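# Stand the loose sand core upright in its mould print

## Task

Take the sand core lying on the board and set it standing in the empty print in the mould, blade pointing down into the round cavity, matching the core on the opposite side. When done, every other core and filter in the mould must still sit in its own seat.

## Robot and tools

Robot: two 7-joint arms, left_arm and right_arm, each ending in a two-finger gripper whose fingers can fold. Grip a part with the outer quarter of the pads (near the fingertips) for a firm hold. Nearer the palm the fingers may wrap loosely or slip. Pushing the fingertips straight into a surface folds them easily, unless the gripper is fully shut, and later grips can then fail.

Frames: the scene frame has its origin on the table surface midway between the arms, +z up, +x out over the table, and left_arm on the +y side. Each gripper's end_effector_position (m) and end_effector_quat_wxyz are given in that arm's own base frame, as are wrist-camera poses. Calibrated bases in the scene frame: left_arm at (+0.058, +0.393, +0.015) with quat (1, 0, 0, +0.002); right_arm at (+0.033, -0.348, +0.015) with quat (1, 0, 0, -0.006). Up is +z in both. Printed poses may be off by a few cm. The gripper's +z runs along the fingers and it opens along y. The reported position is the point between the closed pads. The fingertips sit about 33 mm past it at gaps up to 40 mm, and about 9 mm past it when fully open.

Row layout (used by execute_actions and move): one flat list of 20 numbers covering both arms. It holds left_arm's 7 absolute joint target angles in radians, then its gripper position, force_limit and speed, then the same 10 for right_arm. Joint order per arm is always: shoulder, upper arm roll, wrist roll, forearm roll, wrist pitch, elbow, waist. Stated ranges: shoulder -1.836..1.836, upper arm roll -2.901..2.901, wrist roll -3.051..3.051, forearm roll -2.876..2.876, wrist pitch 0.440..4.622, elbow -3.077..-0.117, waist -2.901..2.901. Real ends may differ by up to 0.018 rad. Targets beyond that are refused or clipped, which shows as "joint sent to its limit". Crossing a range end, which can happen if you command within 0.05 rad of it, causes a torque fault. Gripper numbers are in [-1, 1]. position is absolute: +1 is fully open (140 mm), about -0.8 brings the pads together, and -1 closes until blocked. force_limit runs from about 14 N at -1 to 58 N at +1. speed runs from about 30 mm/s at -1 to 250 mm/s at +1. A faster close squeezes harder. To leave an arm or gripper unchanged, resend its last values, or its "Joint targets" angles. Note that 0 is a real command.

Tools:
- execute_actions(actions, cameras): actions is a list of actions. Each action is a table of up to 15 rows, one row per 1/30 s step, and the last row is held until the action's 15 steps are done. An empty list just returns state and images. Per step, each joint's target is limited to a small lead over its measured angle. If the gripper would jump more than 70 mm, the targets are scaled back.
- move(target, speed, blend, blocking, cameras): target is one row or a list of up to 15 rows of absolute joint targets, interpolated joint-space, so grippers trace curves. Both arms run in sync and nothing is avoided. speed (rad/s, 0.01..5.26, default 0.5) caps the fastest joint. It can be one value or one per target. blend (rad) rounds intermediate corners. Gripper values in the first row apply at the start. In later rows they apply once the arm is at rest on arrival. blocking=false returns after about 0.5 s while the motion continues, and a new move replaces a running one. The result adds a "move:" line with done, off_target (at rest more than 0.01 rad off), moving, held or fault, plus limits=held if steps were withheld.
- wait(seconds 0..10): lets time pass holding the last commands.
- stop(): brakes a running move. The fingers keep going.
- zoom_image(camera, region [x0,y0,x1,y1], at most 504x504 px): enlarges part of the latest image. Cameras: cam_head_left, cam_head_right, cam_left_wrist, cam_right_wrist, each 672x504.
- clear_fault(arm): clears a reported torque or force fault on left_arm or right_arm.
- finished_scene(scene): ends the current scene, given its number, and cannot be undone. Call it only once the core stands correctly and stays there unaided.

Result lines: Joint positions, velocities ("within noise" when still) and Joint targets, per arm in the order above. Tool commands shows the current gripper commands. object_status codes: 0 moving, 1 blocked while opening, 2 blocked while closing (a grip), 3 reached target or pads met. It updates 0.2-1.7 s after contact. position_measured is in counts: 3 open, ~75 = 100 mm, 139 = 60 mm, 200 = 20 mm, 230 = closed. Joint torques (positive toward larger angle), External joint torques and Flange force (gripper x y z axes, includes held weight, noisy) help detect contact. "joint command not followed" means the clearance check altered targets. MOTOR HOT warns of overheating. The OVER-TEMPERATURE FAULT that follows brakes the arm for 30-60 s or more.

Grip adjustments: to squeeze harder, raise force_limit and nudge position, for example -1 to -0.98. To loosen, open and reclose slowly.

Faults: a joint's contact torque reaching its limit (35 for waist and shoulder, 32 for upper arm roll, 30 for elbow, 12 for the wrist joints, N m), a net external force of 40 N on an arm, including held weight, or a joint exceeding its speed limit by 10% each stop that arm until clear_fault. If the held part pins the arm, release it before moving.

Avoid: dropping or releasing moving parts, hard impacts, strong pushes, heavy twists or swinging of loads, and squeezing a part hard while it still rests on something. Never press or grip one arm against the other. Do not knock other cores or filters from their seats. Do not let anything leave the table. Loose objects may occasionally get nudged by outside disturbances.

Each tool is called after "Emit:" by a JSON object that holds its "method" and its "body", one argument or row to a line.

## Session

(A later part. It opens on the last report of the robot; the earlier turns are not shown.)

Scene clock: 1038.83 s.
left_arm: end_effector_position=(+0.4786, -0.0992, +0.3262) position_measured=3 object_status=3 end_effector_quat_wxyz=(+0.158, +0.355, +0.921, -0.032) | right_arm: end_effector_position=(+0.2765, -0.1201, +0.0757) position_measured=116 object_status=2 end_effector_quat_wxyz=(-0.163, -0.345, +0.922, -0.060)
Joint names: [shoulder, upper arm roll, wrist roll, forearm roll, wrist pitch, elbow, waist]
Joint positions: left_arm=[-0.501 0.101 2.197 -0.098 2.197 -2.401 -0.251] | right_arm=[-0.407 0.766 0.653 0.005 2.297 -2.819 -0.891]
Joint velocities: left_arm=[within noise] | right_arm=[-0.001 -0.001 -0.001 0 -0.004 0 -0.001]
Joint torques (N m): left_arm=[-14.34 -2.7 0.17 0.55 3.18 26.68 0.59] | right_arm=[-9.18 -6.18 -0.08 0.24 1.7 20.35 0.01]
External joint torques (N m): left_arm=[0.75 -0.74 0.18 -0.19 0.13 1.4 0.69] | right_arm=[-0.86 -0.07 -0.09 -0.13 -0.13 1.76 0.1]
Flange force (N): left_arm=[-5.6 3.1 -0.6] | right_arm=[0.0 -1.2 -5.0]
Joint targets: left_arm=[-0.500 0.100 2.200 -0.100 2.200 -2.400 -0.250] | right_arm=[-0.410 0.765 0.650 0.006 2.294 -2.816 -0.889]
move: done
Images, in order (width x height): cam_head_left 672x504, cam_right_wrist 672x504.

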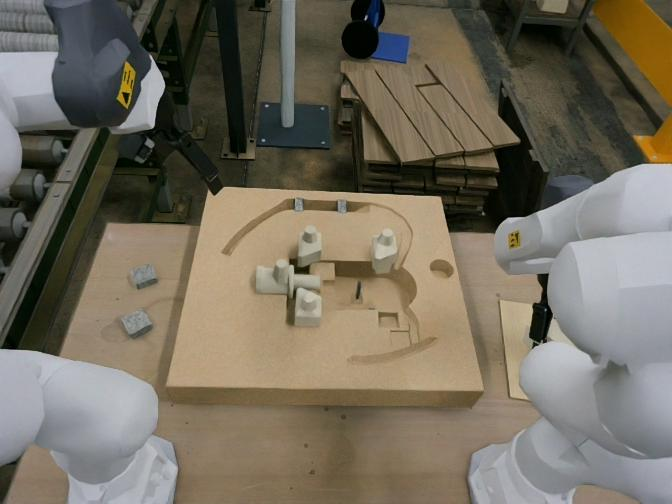

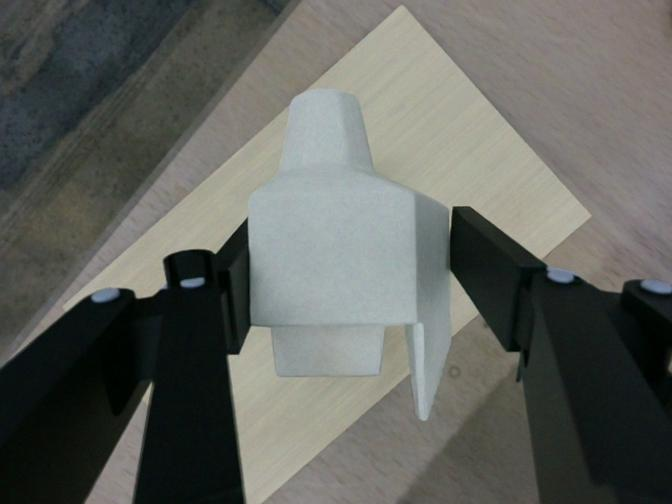

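Emit:
{"method": "move", "body": {
  "target": [
    [-0.5,0.1,2.2,-0.1,2.2,-2.4,-0.25,1,1,1,-0.5545,0.7939,-0.1,0.056,2.431,-2.8202,-0.7751,-1,-1,-1],
    [-0.5,0.1,2.2,-0.1,2.2,-2.4,-0.25,1,1,1,-0.4537,0.999,-0.1,0.057,2.6137,-2.8543,-1.003,-1,-1,-1],
    [-0.5,0.1,2.2,-0.1,2.2,-2.4,-0.25,1,1,1,-0.392,1.2687,-0.1,0.058,2.755,-2.8617,-1.2947,-1,-1,-1]
  ],
  "speed": [0.3,0.2,0.15],
  "blend": [0.05,0.03,0]
}}

Scene clock: 1064.03 s.
left_arm: end_effector_position=(+0.4786, -0.0992, +0.3262) position_measured=3 object_status=3 end_effector_quat_wxyz=(+0.158, +0.355, +0.921, -0.032) | right_arm: end_effector_position=(+0.3549, -0.1301, +0.0391) position_measured=116 object_status=2 end_effector_quat_wxyz=(+0.126, +0.696, -0.697, +0.122)
Joint names: [shoulder, upper arm roll, wrist roll, forearm roll, wrist pitch, elbow, waist]
Joint positions: left_arm=[-0.501 0.101 2.197 -0.098 2.197 -2.401 -0.251] | right_arm=[-0.393 1.268 -0.096 0.056 2.749 -2.862 -1.293]
Joint velocities: left_arm=[within noise] | right_arm=[-0.001 0 0.001 0.001 0.004 -0.001 -0.001]
Joint torques (N m): left_arm=[-14.3 -2.76 0.2 0.57 3.18 26.68 0.53] | right_arm=[-0.07 -7.48 -0.18 0.98 2.84 16.45 -0.85]
External joint torques (N m): left_arm=[0.81 -0.83 0.2 -0.18 0.12 1.39 0.6] | right_arm=[0.25 0.61 -0.19 0.19 0.35 1.05 -0.74]
Flange force (N): left_arm=[-5.8 3.0 -0.5] | right_arm=[0.0 0.0 0.0]
Joint targets: left_arm=[-0.500 0.100 2.200 -0.100 2.200 -2.400 -0.250] | right_arm=[-0.392 1.269 -0.100 0.058 2.755 -2.862 -1.295]
move: done

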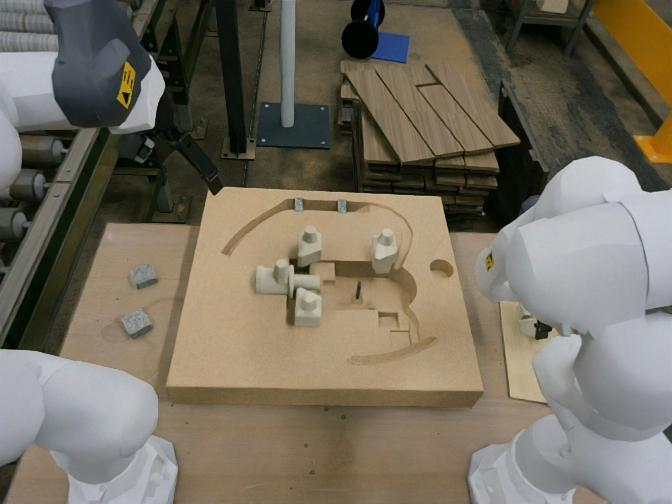

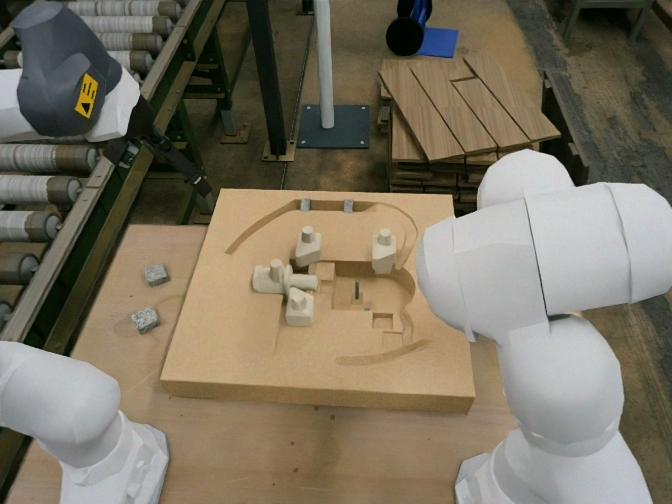

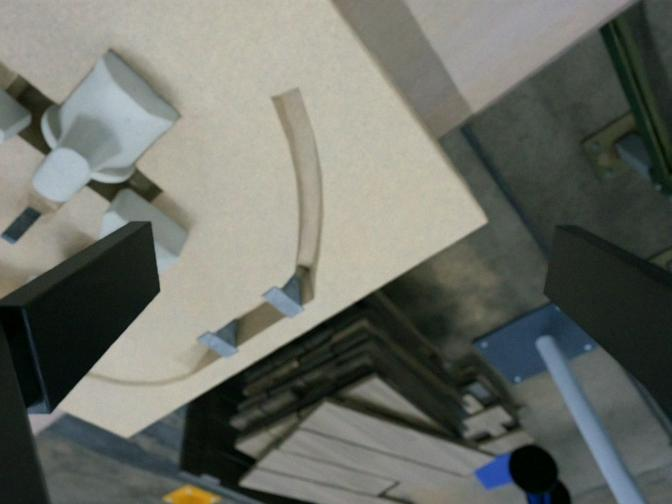

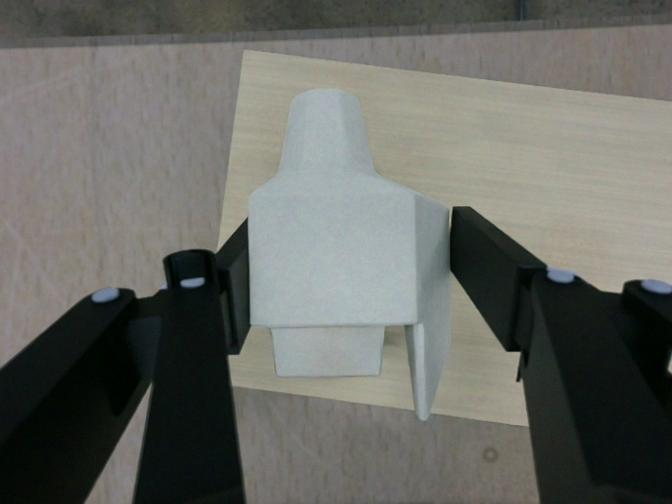

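Emit:
{"method": "move", "body": {
  "target": [
    [-0.5,0.1,2.2,-0.1,2.2,-2.4,-0.25,1,1,1,-0.379,1.351,-0.1,0.058,2.79,-2.861,-1.384,-1,-1,-1]
  ],
  "speed": 0.05,
  "cameras": ["cam_head_left","cam_right_wrist"]
}}

Scene clock: 1072.20 s.
left_arm: end_effector_position=(+0.4786, -0.0992, +0.3262) position_measured=3 object_status=3 end_effector_quat_wxyz=(+0.158, +0.355, +0.921, -0.032) | right_arm: end_effector_position=(+0.3544, -0.1331, +0.0298) position_measured=116 object_status=2 end_effector_quat_wxyz=(+0.126, +0.695, -0.697, +0.121)
Joint names: [shoulder, upper arm roll, wrist roll, forearm roll, wrist pitch, elbow, waist]
Joint positions: left_arm=[-0.501 0.101 2.197 -0.098 2.197 -2.401 -0.251] | right_arm=[-0.38 1.351 -0.096 0.056 2.784 -2.862 -1.382]
Joint velocities: left_arm=[within noise] | right_arm=[0 0.002 -0.001 -0.001 0.005 0 -0.003]
Joint torques (N m): left_arm=[-14.29 -2.69 0.13 0.56 3.15 26.68 0.48] | right_arm=[1.34 -7.48 -0.18 0.96 2.7 16.07 -0.47]
External joint torques (N m): left_arm=[0.81 -0.89 0.13 -0.19 0.1 1.42 0.45] | right_arm=[0.3 0.54 -0.19 0.15 0.19 1.17 -0.39]
Flange force (N): left_arm=[-6.1 2.8 -0.6] | right_arm=[0.0 0.0 0.0]
Joint targets: left_arm=[-0.500 0.100 2.200 -0.100 2.200 -2.400 -0.250] | right_arm=[-0.379 1.351 -0.100 0.058 2.790 -2.861 -1.384]
move: done
Images, in order (width x height): cam_head_left 672x504, cam_right_wrist 672x504.

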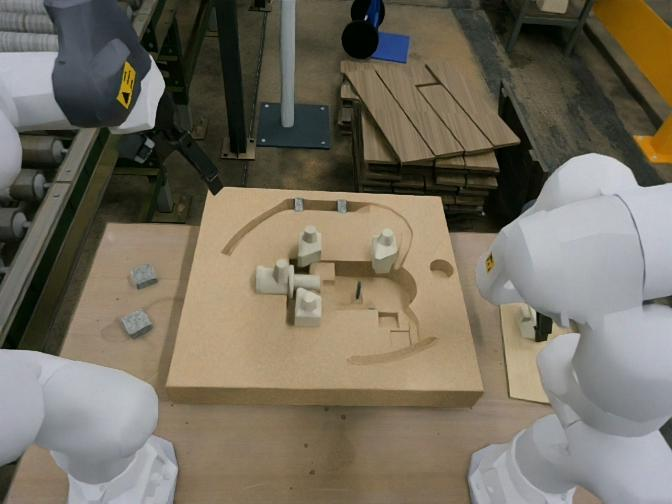

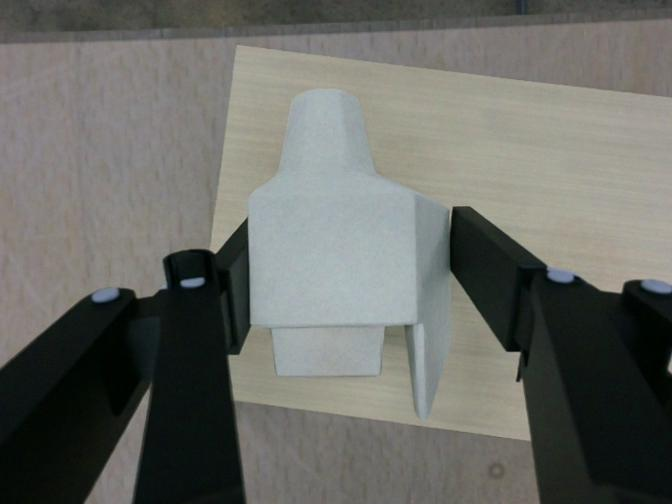

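Emit:
{"method": "move", "body": {
  "target": [
    [-0.5,0.1,2.2,-0.1,2.2,-2.4,-0.25,1,1,1,-0.376,1.370,-0.1,0.058,2.798,-2.861,-1.404,-1,-1,-1]
  ],
  "speed": 0.03,
  "cameras": []
}}

Emit:
{"method": "move", "body": {
  "target": [
    [-0.5,0.1,2.2,-0.1,2.2,-2.4,-0.25,1,1,1,-0.3745,1.3795,-0.1,0.058,2.802,-2.861,-1.414,-1,-1,-1]
  ],
  "speed": 0.03,
  "cameras": ["cam_head_left","cam_right_wrist"]
}}

Scene clock: 1084.03 s.
left_arm: end_effector_position=(+0.4786, -0.0992, +0.3262) position_measured=3 object_status=3 end_effector_quat_wxyz=(+0.158, +0.355, +0.921, -0.032) | right_arm: end_effector_position=(+0.3550, -0.1340, +0.0283) position_measured=117 object_status=0 end_effector_quat_wxyz=(+0.125, +0.695, -0.697, +0.122)
Joint names: [shoulder, upper arm roll, wrist roll, forearm roll, wrist pitch, elbow, waist]
Joint positions: left_arm=[-0.501 0.101 2.197 -0.098 2.197 -2.4 -0.251] | right_arm=[-0.378 1.368 -0.096 0.056 2.793 -2.862 -1.402]
Joint velocities: within noise
Joint torques (N m): left_arm=[-14.28 -2.72 0.19 0.57 3.15 26.68 0.6] | right_arm=[2.74 -6.94 -0.21 0.96 2.84 14.91 -0.85]
External joint torques (N m): left_arm=[0.87 -0.79 0.19 -0.17 0.09 1.39 0.68] | right_arm=[1.34 1.09 -0.22 0.15 0.32 0.05 -0.78]
Flange force (N): left_arm=[-5.9 3.2 -0.5] | right_arm=[0.0 0.0 0.0]
Joint targets: left_arm=[-0.500 0.100 2.200 -0.100 2.200 -2.400 -0.250] | right_arm=[-0.376 1.370 -0.100 0.058 2.798 -2.861 -1.404]
move: done
No camera images: "cameras" was empty.

Scene clock: 1084.73 s.
left_arm: end_effector_position=(+0.4786, -0.0992, +0.3262) position_measured=3 object_status=3 end_effector_quat_wxyz=(+0.158, +0.355, +0.921, -0.032) | right_arm: end_effector_position=(+0.3559, -0.1348, +0.0280) position_measured=117 object_status=2 end_effector_quat_wxyz=(+0.125, +0.695, -0.697, +0.123)
Joint names: [shoulder, upper arm roll, wrist roll, forearm roll, wrist pitch, elbow, waist]
Joint positions: left_arm=[-0.501 0.101 2.197 -0.098 2.197 -2.4 -0.251] | right_arm=[-0.378 1.377 -0.097 0.056 2.797 -2.86 -1.412]
Joint velocities: within noise
Joint torques (N m): left_arm=[-14.31 -2.74 0.18 0.56 3.17 26.72 0.51] | right_arm=[3.82 -6.93 -0.13 0.97 2.73 14 -0.64]
External joint torques (N m): left_arm=[0.79 -0.87 0.18 -0.18 0.11 1.44 0.54] | right_arm=[2.26 1.15 -0.14 0.15 0.21 -0.83 -0.53]
Flange force (N): left_arm=[-6.0 3.0 -0.7] | right_arm=[0.0 0.0 0.0]
Joint targets: left_arm=[-0.500 0.100 2.200 -0.100 2.200 -2.400 -0.250] | right_arm=[-0.375 1.380 -0.100 0.058 2.802 -2.861 -1.414]
move: done
Images, in order (width x height): cam_head_left 672x504, cam_right_wrist 672x504.

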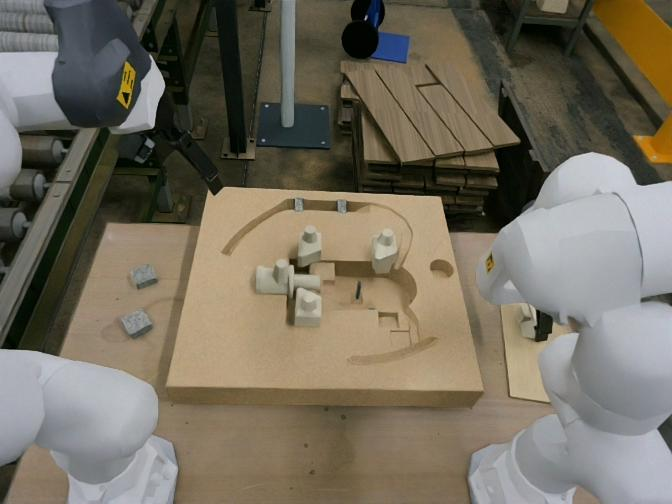

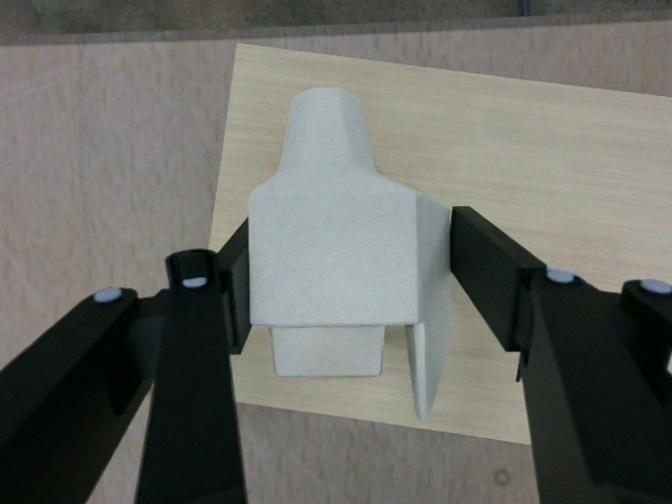

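Emit:
{"method": "execute_actions", "body": {
  "actions": [
    [[-0.5,0.1,2.2,-0.1,2.2,-2.4,-0.25,1,1,1,-0.376,1.372,-0.1,0.058,2.798,-2.861,-1.407,-1,-1,-1]],
    [[-0.5,0.1,2.2,-0.1,2.2,-2.4,-0.25,1,1,1,-0.376,1.372,-0.1,0.058,2.798,-2.861,-1.407,0.6,-1,-1]],
    [[-0.5,0.1,2.2,-0.1,2.2,-2.4,-0.25,1,1,1,-0.376,1.372,-0.1,0.058,2.798,-2.861,-1.407,0.6,-1,-1]],
    [[-0.5,0.1,2.2,-0.1,2.2,-2.4,-0.25,1,1,1,-0.376,1.372,-0.1,0.058,2.798,-2.861,-1.407,0.6,-1,-1]],
    [[-0.5,0.1,2.2,-0.1,2.2,-2.4,-0.25,1,1,1,-0.376,1.372,-0.1,0.058,2.798,-2.861,-1.407,0.6,-1,-1]]
  ],
  "cameras": ["cam_right_wrist"]
}}

Scene clock: 1099.80 s.
left_arm: end_effector_position=(+0.4786, -0.0992, +0.3262) position_measured=3 object_status=3 end_effector_quat_wxyz=(+0.158, +0.355, +0.921, -0.032) | right_arm: end_effector_position=(+0.3560, -0.1347, +0.0282) position_measured=53 object_status=3 end_effector_quat_wxyz=(+0.124, +0.695, -0.698, +0.123)
Joint names: [shoulder, upper arm roll, wrist roll, forearm roll, wrist pitch, elbow, waist]
Joint positions: left_arm=[-0.501 0.101 2.197 -0.098 2.197 -2.4 -0.251] | right_arm=[-0.377 1.373 -0.097 0.056 2.797 -2.861 -1.409]
Joint velocities: within noise
Joint torques (N m): left_arm=[-14.29 -2.73 0.11 0.57 3.17 26.69 0.51] | right_arm=[2.16 -7.9 -0.13 0.98 2.35 15 0.09]
External joint torques (N m): left_arm=[0.88 -0.83 0.12 -0.18 0.1 1.36 0.56] | right_arm=[0.67 0.17 -0.14 0.15 -0.17 0.19 0.23]
External joint torques at the end of the 1st action: left_arm=[0.71 -0.69 0.16 -0.15 0.11 1.49 0.65] | right_arm=[0.63 -0.03 -0.21 0.14 0.02 0.64 0.4]
External joint torques at the end of the 2nd action: left_arm=[0.66 -0.81 0.16 -0.21 0.11 1.54 0.66] | right_arm=[0.67 0.04 -0.18 0.15 -0.17 0.12 0.15]
External joint torques at the end of the 3rd action: left_arm=[0.7 -0.78 0.12 -0.16 0.1 1.38 0.52] | right_arm=[0.65 0.06 -0.17 0.15 -0.17 0.28 0.13]
External joint torques at the end of the 4th action: left_arm=[0.76 -0.92 0.14 -0.18 0.11 1.39 0.52] | right_arm=[0.63 0.08 -0.15 0.16 -0.17 0.27 0.2]
Flange force (N): left_arm=[-6.0 3.0 -0.5] | right_arm=[0.0 0.0 0.0]
Flange force at the end of the 1st action (N): left_arm=[-5.7 3.2 -0.9] | right_arm=[0.0 0.0 0.0]
Flange force at the end of the 2nd action (N): left_arm=[-5.8 3.0 -1.0] | right_arm=[0.0 0.0 0.0]
Flange force at the end of the 3rd action (N): left_arm=[-5.6 2.7 -0.7] | right_arm=[0.0 0.0 0.0]
Flange force at the end of the 4th action (N): left_arm=[-5.9 2.7 -0.6] | right_arm=[0.0 0.0 0.0]
Joint targets: left_arm=[-0.500 0.100 2.200 -0.100 2.200 -2.400 -0.250] | right_arm=[-0.376 1.372 -0.100 0.058 2.798 -2.861 -1.407]
Step readings (joint positions of left_arm | right_arm; steps 1 to 15: 1st action; 16 to 30: 2nd action; 31 to 45: 3rd action; 46 to 60: 4th action; 61 to 75: 5th action):
0: [-0.501 0.101 2.197 -0.098 2.197 -2.400 -0.251] | [-0.378 1.377 -0.097 0.056 2.797 -2.860 -1.412]
1: [-0.501 0.101 2.197 -0.098 2.197 -2.400 -0.251] | [-0.378 1.377 -0.097 0.056 2.797 -2.860 -1.412]
2: [-0.501 0.101 2.197 -0.098 2.197 -2.400 -0.251] | [-0.378 1.376 -0.097 0.056 2.797 -2.860 -1.411]
4: [-0.501 0.101 2.197 -0.098 2.197 -2.400 -0.251] | [-0.378 1.374 -0.097 0.056 2.797 -2.860 -1.410]
8: [-0.501 0.101 2.197 -0.098 2.197 -2.400 -0.251] | [-0.377 1.373 -0.097 0.056 2.797 -2.861 -1.409]
15: [-0.501 0.101 2.197 -0.098 2.197 -2.400 -0.251] | [-0.377 1.373 -0.097 0.056 2.797 -2.861 -1.409]
16: [-0.501 0.101 2.197 -0.098 2.197 -2.400 -0.251] | [-0.377 1.373 -0.097 0.056 2.797 -2.861 -1.409]
17: [-0.501 0.101 2.197 -0.098 2.197 -2.400 -0.251] | [-0.377 1.373 -0.097 0.056 2.797 -2.861 -1.409]
19: [-0.501 0.101 2.197 -0.098 2.197 -2.400 -0.251] | [-0.377 1.373 -0.097 0.056 2.797 -2.861 -1.409]
23: [-0.501 0.101 2.197 -0.098 2.197 -2.400 -0.251] | [-0.377 1.373 -0.097 0.056 2.797 -2.861 -1.409]
30: [-0.501 0.101 2.197 -0.098 2.197 -2.400 -0.251] | [-0.377 1.373 -0.097 0.056 2.797 -2.861 -1.409]
31: [-0.501 0.101 2.197 -0.098 2.197 -2.400 -0.251] | [-0.377 1.373 -0.097 0.056 2.797 -2.861 -1.409]
32: [-0.501 0.101 2.197 -0.098 2.197 -2.400 -0.251] | [-0.377 1.373 -0.097 0.056 2.797 -2.861 -1.409]
34: [-0.501 0.101 2.197 -0.098 2.197 -2.400 -0.251] | [-0.377 1.373 -0.097 0.056 2.797 -2.861 -1.409]
38: [-0.501 0.101 2.197 -0.098 2.197 -2.400 -0.251] | [-0.377 1.373 -0.097 0.056 2.797 -2.861 -1.409]
45: [-0.501 0.101 2.197 -0.098 2.197 -2.400 -0.251] | [-0.377 1.373 -0.097 0.056 2.797 -2.861 -1.409]
46: [-0.501 0.101 2.197 -0.098 2.197 -2.400 -0.251] | [-0.377 1.373 -0.097 0.056 2.797 -2.861 -1.409]
47: [-0.501 0.101 2.197 -0.098 2.197 -2.400 -0.251] | [-0.377 1.373 -0.097 0.056 2.797 -2.861 -1.409]
49: [-0.501 0.101 2.197 -0.098 2.197 -2.400 -0.251] | [-0.377 1.373 -0.097 0.056 2.797 -2.861 -1.409]
53: [-0.501 0.101 2.197 -0.098 2.197 -2.400 -0.251] | [-0.377 1.373 -0.097 0.056 2.797 -2.861 -1.409]
60: [-0.501 0.101 2.197 -0.098 2.197 -2.400 -0.251] | [-0.377 1.373 -0.097 0.056 2.797 -2.861 -1.409]
61: [-0.501 0.101 2.197 -0.098 2.197 -2.400 -0.251] | [-0.377 1.373 -0.097 0.056 2.797 -2.861 -1.409]
62: [-0.501 0.101 2.197 -0.098 2.197 -2.400 -0.251] | [-0.377 1.373 -0.097 0.056 2.797 -2.861 -1.409]
64: [-0.501 0.101 2.197 -0.098 2.197 -2.400 -0.251] | [-0.377 1.373 -0.097 0.056 2.797 -2.861 -1.409]
68: [-0.501 0.101 2.197 -0.098 2.197 -2.400 -0.251] | [-0.377 1.373 -0.097 0.056 2.797 -2.861 -1.409]
75: [-0.501 0.101 2.197 -0.098 2.197 -2.400 -0.251] | [-0.377 1.373 -0.097 0.056 2.797 -2.861 -1.409]
Images, in order (width x height): cam_right_wrist 672x504.

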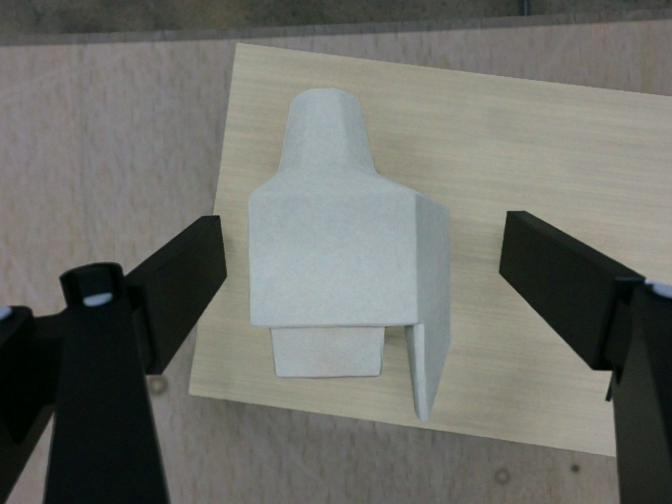

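Emit:
{"method": "move", "body": {
  "target": [
    [-0.5,0.1,2.2,-0.1,2.2,-2.4,-0.25,1,1,1,-0.4119,1.1653,-0.1,0.058,2.7064,-2.861,-1.1834,0.6,-1,-1],
    [-0.5,0.1,2.2,-0.1,2.2,-2.4,-0.25,1,1,1,-0.4537,0.999,-0.1,0.057,2.6137,-2.8543,-1.003,0.6,-1,-1],
    [-0.5,0.1,2.2,-0.1,2.2,-2.4,-0.25,1,1,1,-0.5545,0.7939,-0.1,0.056,2.431,-2.8202,-0.7751,0.6,-1,-1],
    [-0.5,0.1,2.2,-0.1,2.2,-2.4,-0.25,1,1,1,-0.4874,0,-0.375,0,2.127,-2.6146,-0.3748,0.6,-1,-1],
    [-0.5,0.1,2.2,-0.1,2.2,-2.4,-0.25,1,1,1,0.247,0,-1.09,0.4457,1.792,-2.1333,-0.8575,0.6,-1,-1]
  ],
  "speed": [0.15,0.25,0.4,0.6,0.6],
  "blend": [0.02,0.03,0.05,0.1,0],
  "cameras": ["cam_head_left","cam_head_right","cam_right_wrist"]
}}

Scene clock: 1319.67 s.
left_arm: end_effector_position=(+0.4786, -0.0992, +0.3262) position_measured=3 object_status=3 end_effector_quat_wxyz=(+0.158, +0.355, +0.921, -0.032) | right_arm: end_effector_position=(+0.3556, -0.2202, +0.1034) position_measured=53 object_status=3 end_effector_quat_wxyz=(-0.240, +0.663, -0.667, -0.242)
Joint names: [shoulder, upper arm roll, wrist roll, forearm roll, wrist pitch, elbow, waist]
Joint positions: left_arm=[-0.501 0.101 2.197 -0.098 2.197 -2.4 -0.251] | right_arm=[0.246 -0.001 -1.084 0.444 1.795 -2.135 -0.857]
Joint velocities: left_arm=[within noise] | right_arm=[0.001 0 -0.006 0.001 -0.001 0.001 0.001]
Joint torques (N m): left_arm=[-14.37 -2.64 0.18 0.6 3.15 26.69 0.5] | right_arm=[-35.73 1.43 -0.12 1.31 0.35 21.43 -0.19]
External joint torques (N m): left_arm=[0.67 -0.7 0.19 -0.14 0.1 1.46 0.58] | right_arm=[0.62 0.94 -0.1 0.23 -0.24 1.04 -0.3]
Flange force (N): left_arm=[-5.6 3.1 -0.9] | right_arm=[3.4 -3.9 -2.3]
Joint targets: left_arm=[-0.500 0.100 2.200 -0.100 2.200 -2.400 -0.250] | right_arm=[0.247 0.000 -1.090 0.446 1.792 -2.133 -0.857]
move: done
Images, in order (width x height): cam_head_left 672x504, cam_head_right 672x504, cam_right_wrist 672x504.

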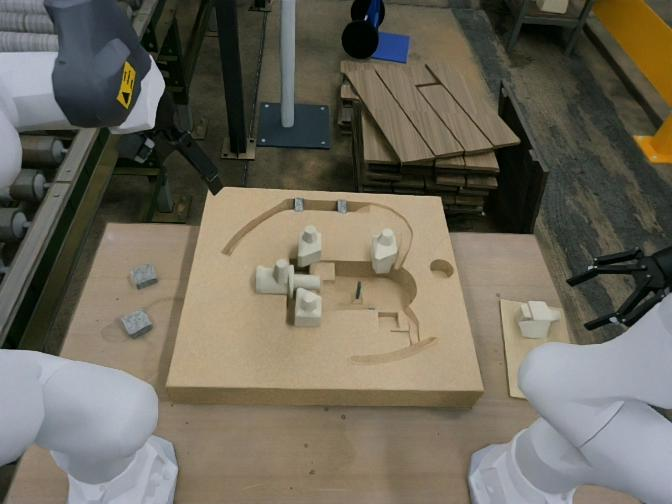

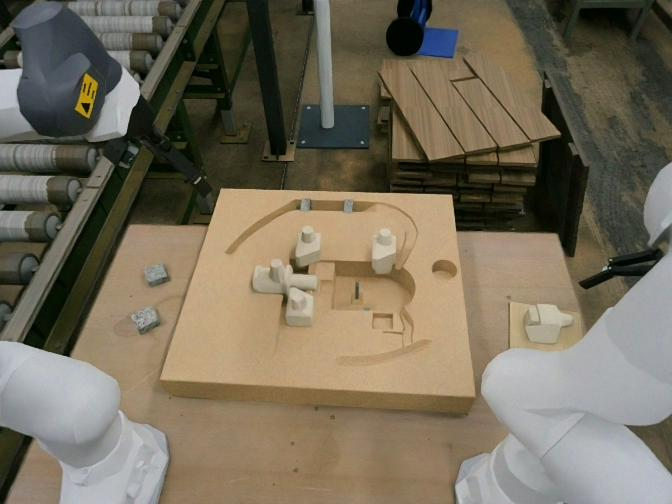

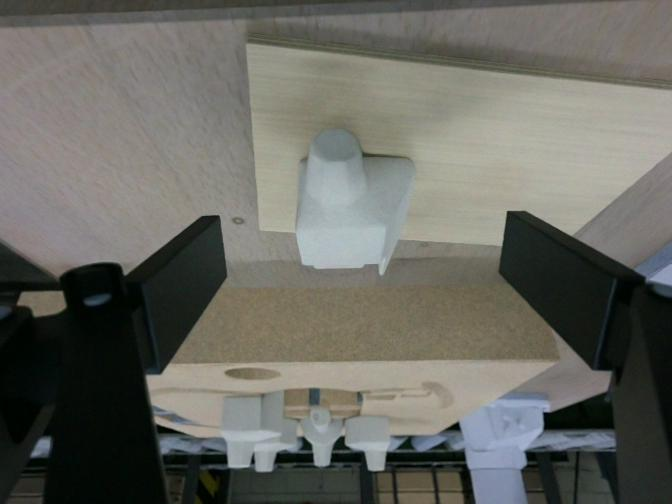

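Emit:
{"method": "zoom_image", "body": {
  "camera": "cam_right_wrist",
  "region": [270, 110, 450, 290]
}}

Scaled by 2.800 from the camera's 672x504 image, which has a finer 960x720 frame.

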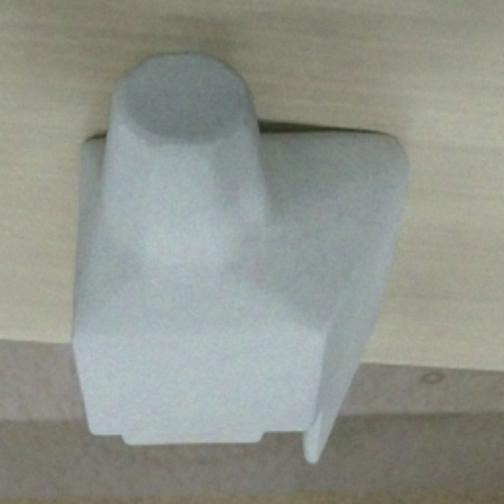

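Emit:
{"method": "move", "body": {
  "target": [
    [-0.5,0.1,2.2,-0.1,2.2,-2.4,-0.25,1,1,1,0.262,0,-1.117,0.4921,1.908,-2.2321,-0.8071,0.6,-1,-1],
    [-0.5,0.1,2.2,-0.1,2.2,-2.4,-0.25,1,1,1,0.2913,0,-1.145,0.5463,2.023,-2.3187,-0.755,0.6,-1,-1]
  ],
  "speed": [0.2,0.12],
  "blend": [0.03,0],
  "cameras": ["cam_head_left","cam_head_right","cam_right_wrist"]
}}

Scene clock: 1383.80 s.
left_arm: end_effector_position=(+0.4787, -0.0992, +0.3262) position_measured=3 object_status=3 end_effector_quat_wxyz=(+0.158, +0.355, +0.921, -0.032) | right_arm: end_effector_position=(+0.3526, -0.1558, +0.0282) position_measured=53 object_status=3 end_effector_quat_wxyz=(-0.241, +0.662, -0.666, -0.243)
Joint names: [shoulder, upper arm roll, wrist roll, forearm roll, wrist pitch, elbow, waist]
Joint positions: left_arm=[-0.501 0.101 2.197 -0.098 2.197 -2.4 -0.251] | right_arm=[0.29 0 -1.14 0.544 2.019 -2.317 -0.757]
Joint velocities: left_arm=[within noise] | right_arm=[0 0.001 -0.004 0 0.003 0.001 0]
Joint torques (N m): left_arm=[-14.31 -2.69 0.13 0.58 3.14 26.67 0.61] | right_arm=[-34.02 1.08 -0.16 0.91 0.61 17.58 0.18]
External joint torques (N m): left_arm=[0.81 -0.75 0.14 -0.17 0.09 1.39 0.69] | right_arm=[0.72 0.62 -0.14 0.24 0.08 0.14 0.11]
Flange force (N): left_arm=[-5.8 3.1 -0.7] | right_arm=[1.9 -1.9 1.4]
Joint targets: left_arm=[-0.500 0.100 2.200 -0.100 2.200 -2.400 -0.250] | right_arm=[0.291 0.000 -1.145 0.546 2.023 -2.319 -0.755]
move: done
Images, in order (width x height): cam_head_left 672x504, cam_head_right 672x504, cam_right_wrist 672x504.

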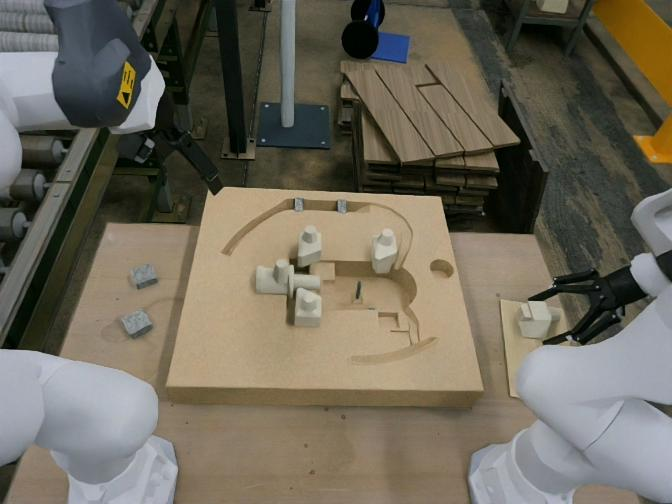

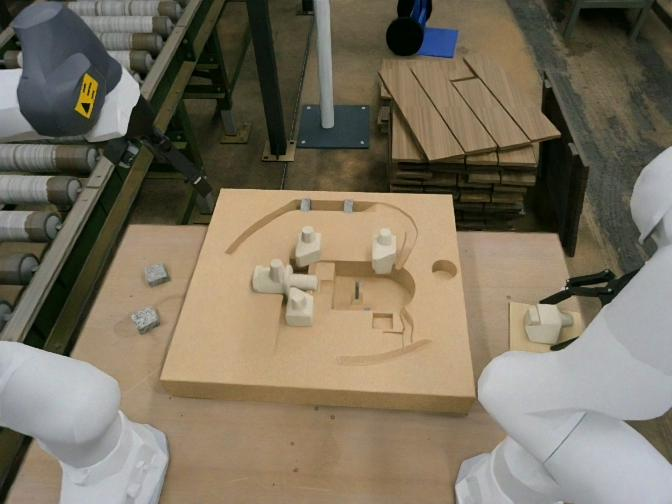

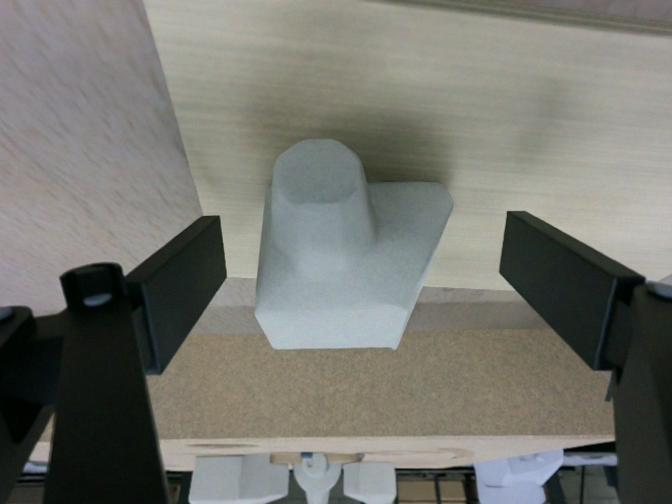

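Emit:
{"method": "zoom_image", "body": {
  "camera": "cam_head_left",
  "region": [495, 250, 655, 370]
}}

Emit:
{"method": "zoom_image", "body": {
  "camera": "cam_head_right",
  "region": [500, 260, 640, 365]
}}

Emit:
{"method": "zoom_image", "body": {
  "camera": "cam_right_wrist",
  "region": [220, 110, 490, 380]
}}

Scaled by 3.150 from the camera's 672x504 image, which has a finer 960x720 frame.

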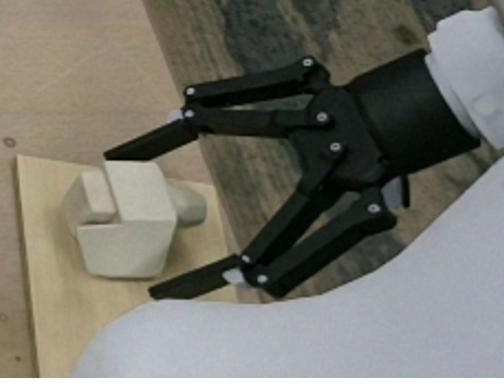

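Scaled by 3.600 from the camera's 672x504 image, which has a finer 960x720 frame.

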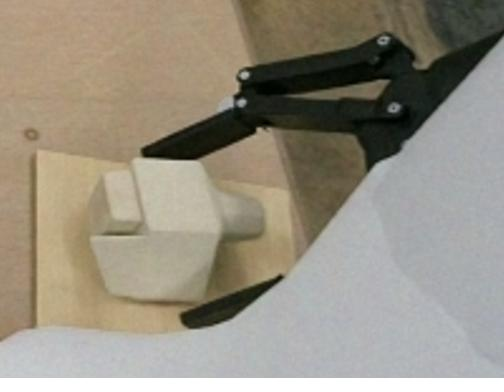

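Scaled by 1.867 from the camera's 672x504 image, which has a finer 960x720 frame.

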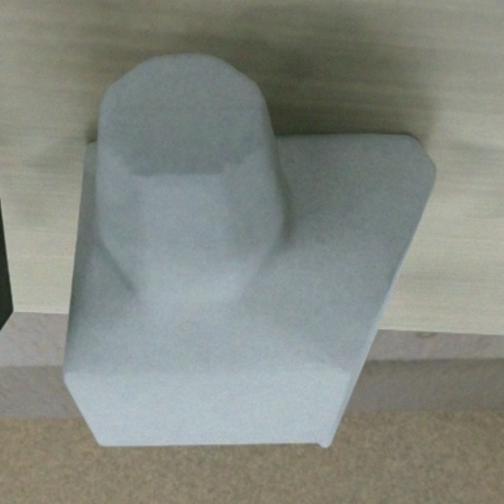

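Emit:
{"method": "move", "body": {
  "target": [
    [-0.5,0.1,2.2,-0.1,2.2,-2.4,-0.25,1,1,1,0.3007,0,-1.145,0.5461,2.0308,-2.3183,-0.755,0.6,-1,-1]
  ],
  "speed": 0.05,
  "cameras": []
}}

Emit:
{"method": "execute_actions", "body": {
  "actions": [
    [[-0.5,0.1,2.2,-0.1,2.2,-2.4,-0.25,1,1,1,0.3007,0,-1.145,0.5461,2.0308,-2.3183,-0.755,-1,-1,-1]],
    [[-0.5,0.1,2.2,-0.1,2.2,-2.4,-0.25,1,1,1,0.3007,0,-1.145,0.5461,2.0308,-2.3183,-0.755,-1,-1,-1]],
    [[-0.5,0.1,2.2,-0.1,2.2,-2.4,-0.25,1,1,1,0.3007,0,-1.145,0.5461,2.0308,-2.3183,-0.755,-1,-1,-1]],
    [[-0.5,0.1,2.2,-0.1,2.2,-2.4,-0.25,1,1,1,0.3007,0,-1.145,0.5461,2.0308,-2.3183,-0.755,-1,-1,-1]]
  ],
  "cameras": ["cam_head_left","cam_head_right","cam_right_wrist"]
}}

Scene clock: 1424.70 s.
left_arm: end_effector_position=(+0.4787, -0.0992, +0.3262) position_measured=3 object_status=3 end_effector_quat_wxyz=(+0.158, +0.355, +0.921, -0.032) | right_arm: end_effector_position=(+0.3517, -0.1560, +0.0241) position_measured=53 object_status=3 end_effector_quat_wxyz=(-0.239, +0.662, -0.667, -0.244)
Joint names: [shoulder, upper arm roll, wrist roll, forearm roll, wrist pitch, elbow, waist]
Joint positions: left_arm=[-0.501 0.101 2.197 -0.098 2.197 -2.4 -0.251] | right_arm=[0.299 0 -1.141 0.544 2.027 -2.317 -0.757]
Joint velocities: left_arm=[within noise] | right_arm=[0 0.001 0 0.001 0.004 0.001 -0.001]
Joint torques (N m): left_arm=[-14.31 -2.78 0.16 0.59 3.15 26.78 0.54] | right_arm=[-33.81 1.19 -0.17 0.81 0.61 17.81 0.21]
External joint torques (N m): left_arm=[0.93 -0.88 0.17 -0.15 0.08 1.43 0.58] | right_arm=[1.17 0.62 -0.15 0.16 0.08 0.43 0.03]
Flange force (N): left_arm=[-6.3 3.2 -0.5] | right_arm=[3.8 -3.1 1.3]
Joint targets: left_arm=[-0.500 0.100 2.200 -0.100 2.200 -2.400 -0.250] | right_arm=[0.301 0.000 -1.145 0.546 2.031 -2.318 -0.755]
move: done
No camera images: "cameras" was empty.

Scene clock: 1426.90 s.
left_arm: end_effector_position=(+0.4787, -0.0992, +0.3262) position_measured=3 object_status=3 end_effector_quat_wxyz=(+0.158, +0.355, +0.921, -0.032) | right_arm: end_effector_position=(+0.3521, -0.1564, +0.0240) position_measured=117 object_status=2 end_effector_quat_wxyz=(-0.240, +0.662, -0.668, -0.243)
Joint names: [shoulder, upper arm roll, wrist roll, forearm roll, wrist pitch, elbow, waist]
Joint positions: left_arm=[-0.501 0.101 2.197 -0.098 2.197 -2.4 -0.251] | right_arm=[0.299 0 -1.141 0.545 2.028 -2.317 -0.756]
Joint velocities: within noise
Joint torques (N m): left_arm=[-14.34 -2.65 0.14 0.57 3.16 26.64 0.52] | right_arm=[-32.88 1.24 -0.18 0.64 1.09 17.32 0.13]
External joint torques (N m): left_arm=[0.75 -0.78 0.14 -0.18 0.1 1.35 0.54] | right_arm=[2.08 0.84 -0.16 -0.01 0.55 -0.07 0.14]
External joint torques at the end of the 1st action: left_arm=[0.73 -0.71 0.18 -0.19 0.11 1.48 0.65] | right_arm=[1.12 0.76 -0.18 0.17 0.09 0.51 0.21]
External joint torques at the end of the 2nd action: left_arm=[0.8 -0.98 0.13 -0.17 0.09 1.45 0.47] | right_arm=[0.97 0.58 -0.19 0.17 0.09 0.58 0.05]
External joint torques at the end of the 3rd action: left_arm=[0.75 -0.85 0.26 -0.17 0.09 1.42 0.49] | right_arm=[2.15 0.82 -0.15 -0.02 0.56 -0.09 0.16]
Flange force (N): left_arm=[-5.6 2.8 -0.6] | right_arm=[5.1 -3.3 3.9]
Flange force at the end of the 1st action (N): left_arm=[-5.8 3.2 -0.8] | right_arm=[3.6 -3.4 1.4]
Flange force at the end of the 2nd action (N): left_arm=[-6.2 2.8 -0.7] | right_arm=[3.6 -3.1 1.0]
Flange force at the end of the 3rd action (N): left_arm=[-5.8 3.0 -0.7] | right_arm=[5.2 -3.4 4.0]
Joint targets: left_arm=[-0.500 0.100 2.200 -0.100 2.200 -2.400 -0.250] | right_arm=[0.301 0.000 -1.145 0.546 2.031 -2.318 -0.755]
Step readings (joint positions of left_arm | right_arm; steps 1 to 15: 1st action; 16 to 30: 2nd action; 31 to 45: 3rd action; 46 to 60: 4th action):
0: [-0.501 0.101 2.197 -0.098 2.197 -2.400 -0.251] | [0.299 0.000 -1.141 0.544 2.027 -2.317 -0.757]
1: [-0.501 0.101 2.197 -0.098 2.197 -2.400 -0.251] | [0.299 0.000 -1.141 0.544 2.027 -2.317 -0.757]
2: [-0.501 0.101 2.197 -0.098 2.197 -2.400 -0.251] | [0.299 0.000 -1.141 0.544 2.027 -2.317 -0.757]
4: [-0.501 0.101 2.197 -0.098 2.197 -2.400 -0.251] | [0.299 0.000 -1.141 0.544 2.027 -2.317 -0.757]
8: [-0.501 0.101 2.197 -0.098 2.197 -2.400 -0.251] | [0.299 0.000 -1.141 0.544 2.027 -2.317 -0.757]
15: [-0.501 0.101 2.197 -0.098 2.197 -2.400 -0.251] | [0.299 0.000 -1.141 0.544 2.027 -2.317 -0.757]
16: [-0.501 0.101 2.197 -0.098 2.197 -2.400 -0.251] | [0.299 0.000 -1.141 0.544 2.027 -2.317 -0.757]
17: [-0.501 0.101 2.197 -0.098 2.197 -2.400 -0.251] | [0.299 0.000 -1.141 0.544 2.027 -2.317 -0.757]
19: [-0.501 0.101 2.197 -0.098 2.197 -2.400 -0.251] | [0.299 0.000 -1.141 0.544 2.027 -2.317 -0.757]
23: [-0.501 0.101 2.197 -0.098 2.197 -2.400 -0.251] | [0.299 0.000 -1.141 0.544 2.028 -2.317 -0.757]
30: [-0.501 0.101 2.197 -0.098 2.197 -2.400 -0.251] | [0.299 0.000 -1.141 0.544 2.028 -2.317 -0.757]
31: [-0.501 0.101 2.197 -0.098 2.197 -2.400 -0.251] | [0.299 0.000 -1.141 0.544 2.028 -2.317 -0.757]
32: [-0.501 0.101 2.197 -0.098 2.197 -2.400 -0.251] | [0.299 0.000 -1.141 0.544 2.028 -2.317 -0.757]
34: [-0.501 0.101 2.197 -0.098 2.197 -2.400 -0.251] | [0.299 0.000 -1.141 0.544 2.028 -2.317 -0.757]
38: [-0.501 0.101 2.197 -0.098 2.197 -2.400 -0.251] | [0.299 0.000 -1.141 0.545 2.028 -2.317 -0.756]
45: [-0.501 0.101 2.197 -0.098 2.197 -2.400 -0.251] | [0.299 0.000 -1.141 0.545 2.028 -2.317 -0.756]
46: [-0.501 0.101 2.197 -0.098 2.197 -2.400 -0.251] | [0.299 0.000 -1.141 0.545 2.028 -2.317 -0.756]
47: [-0.501 0.101 2.197 -0.098 2.197 -2.400 -0.251] | [0.299 0.000 -1.141 0.545 2.028 -2.317 -0.756]
49: [-0.501 0.101 2.197 -0.098 2.197 -2.400 -0.251] | [0.299 0.000 -1.141 0.545 2.028 -2.317 -0.756]
53: [-0.501 0.101 2.197 -0.098 2.197 -2.400 -0.251] | [0.299 0.000 -1.141 0.545 2.028 -2.317 -0.756]
60: [-0.501 0.101 2.197 -0.098 2.197 -2.400 -0.251] | [0.299 0.000 -1.141 0.545 2.028 -2.317 -0.756]
Images, in order (width x height): cam_head_left 672x504, cam_head_right 672x504, cam_right_wrist 672x504.

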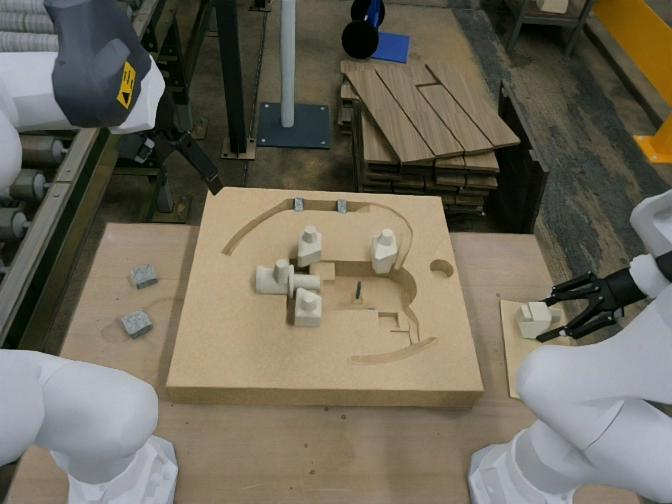

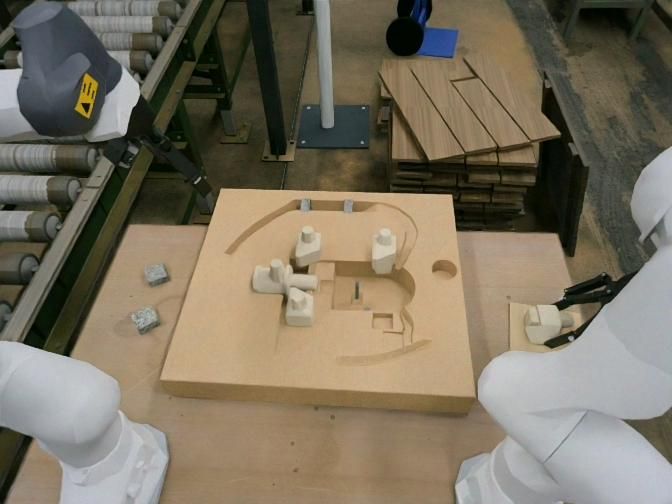

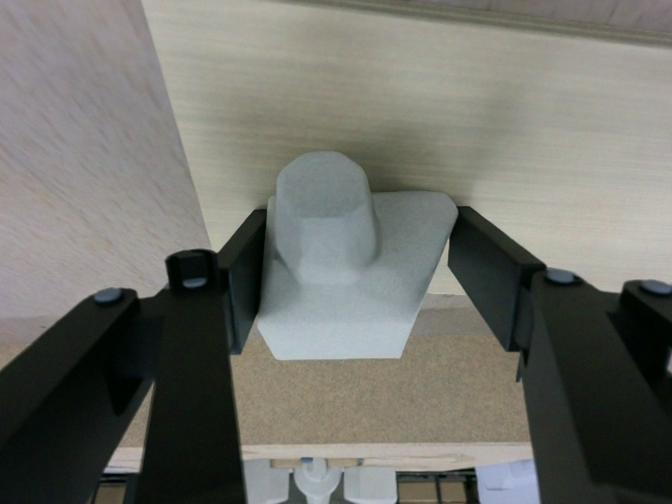

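Emit:
{"method": "move", "body": {
  "target": [
    [-0.5,0.1,2.2,-0.1,2.2,-2.4,-0.25,1,1,1,0.2431,0,-1.145,0.5455,1.9816,-2.3187,-0.755,-1,-1,-1]
  ],
  "speed": 0.1,
  "cameras": ["cam_head_left","cam_right_wrist"]
}}

Scene clock: 1494.97 s.
left_arm: end_effector_position=(+0.4787, -0.0992, +0.3262) position_measured=3 object_status=3 end_effector_quat_wxyz=(+0.158, +0.355, +0.921, -0.032) | right_arm: end_effector_position=(+0.3576, -0.1554, +0.0476) position_measured=117 object_status=2 end_effector_quat_wxyz=(-0.247, +0.668, -0.661, -0.237)
Joint names: [shoulder, upper arm roll, wrist roll, forearm roll, wrist pitch, elbow, waist]
Joint positions: left_arm=[-0.501 0.101 2.197 -0.098 2.197 -2.4 -0.251] | right_arm=[0.247 0 -1.141 0.545 1.988 -2.318 -0.756]
Joint velocities: left_arm=[within noise] | right_arm=[0 0 -0.001 0 -0.005 0 0.001]
Joint torques (N m): left_arm=[-14.34 -2.65 0.16 0.57 3.16 26.64 0.55] | right_arm=[-34.92 1.07 -0.15 0.93 -0.09 19.1 0.13]
External joint torques (N m): left_arm=[0.76 -0.77 0.16 -0.17 0.11 1.38 0.58] | right_arm=[-0.7 0.68 -0.13 0.17 -0.66 0.82 0.09]
Flange force (N): left_arm=[-5.7 3.0 -0.6] | right_arm=[-0.7 -1.5 -2.6]
Joint targets: left_arm=[-0.500 0.100 2.200 -0.100 2.200 -2.400 -0.250] | right_arm=[0.243 0.000 -1.145 0.546 1.982 -2.319 -0.755]
move: done
Images, in order (width x height): cam_head_left 672x504, cam_right_wrist 672x504.

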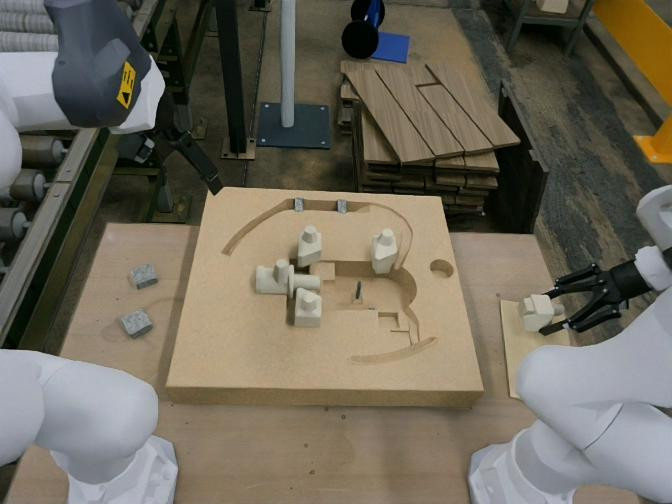

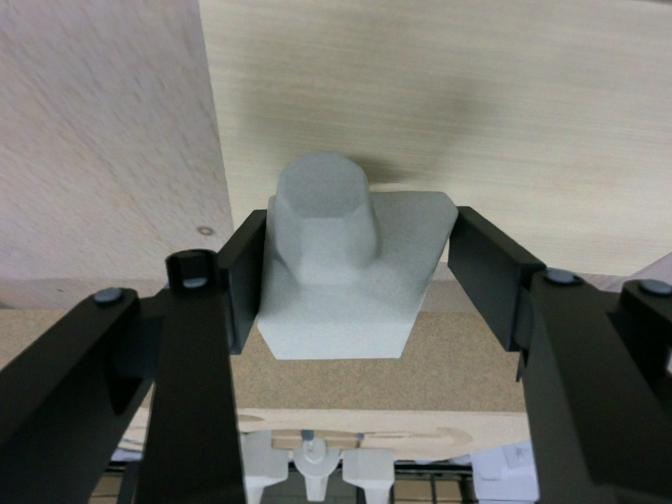

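Emit:
{"method": "move", "body": {
  "target": [
    [-0.678,0.4925,2.5,-0.125,2.394,-2.658,-1.169,1,1,1,0.0,0,-1.145,0.6,1.72,-2.1,-0.65,-1,-1,-1]
  ],
  "speed": 0.4
}}

Scene clock: 1505.10 s.
left_arm: end_effector_position=(+0.3014, -0.3448, +0.2781) position_measured=3 object_status=3 end_effector_quat_wxyz=(+0.180, +0.682, +0.685, -0.182) | right_arm: end_effector_position=(+0.4568, -0.1358, +0.2404) position_measured=117 object_status=2 end_effector_quat_wxyz=(-0.295, +0.754, -0.568, -0.149)
Joint names: [shoulder, upper arm roll, wrist roll, forearm roll, wrist pitch, elbow, waist]
Joint positions: left_arm=[-0.676 0.491 2.495 -0.122 2.39 -2.657 -1.168] | right_arm=[0.003 0 -1.141 0.596 1.725 -2.103 -0.652]
Joint velocities: left_arm=[0 0.001 0.006 0.001 0 -0.001 0] | right_arm=[within noise]
Joint torques (N m): left_arm=[-7.04 -7.75 0.11 0.5 3.07 25.09 -0.36] | right_arm=[-32 0.58 -0.25 2.3 0.61 25.37 0.19]
External joint torques (N m): left_arm=[-0.11 0.06 0.12 -0.27 0.17 1.19 -0.31] | right_arm=[-0.77 0.47 -0.2 0.68 -0.46 1.87 0.09]
Flange force (N): left_arm=[-2.7 3.2 -0.1] | right_arm=[1.1 -3.8 -4.1]
Joint targets: left_arm=[-0.678 0.493 2.500 -0.125 2.394 -2.658 -1.169] | right_arm=[0.000 0.000 -1.145 0.600 1.720 -2.100 -0.650]
move: done

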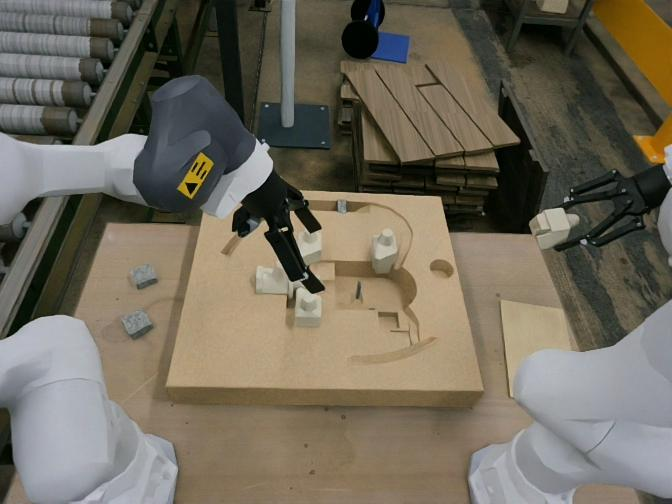

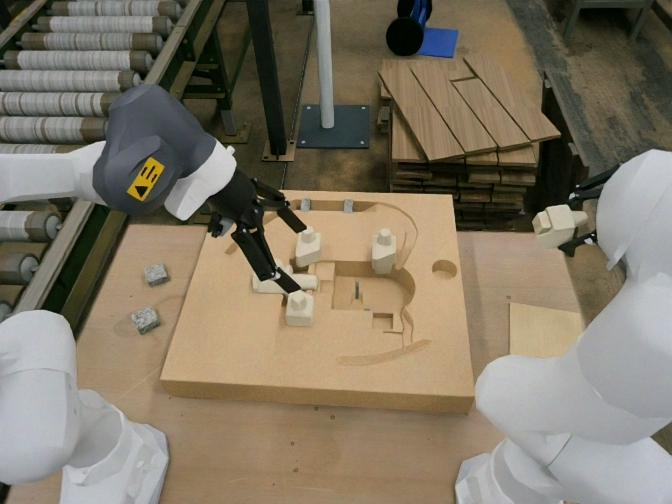

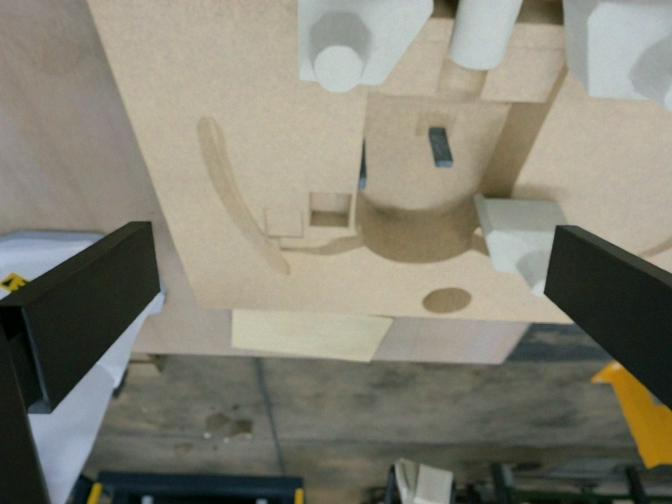

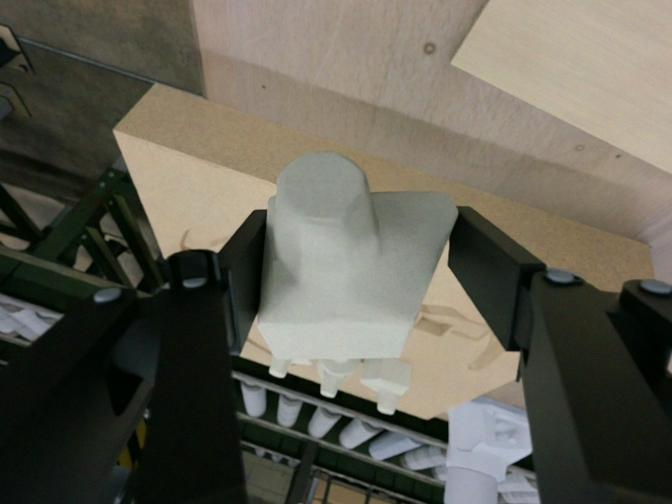

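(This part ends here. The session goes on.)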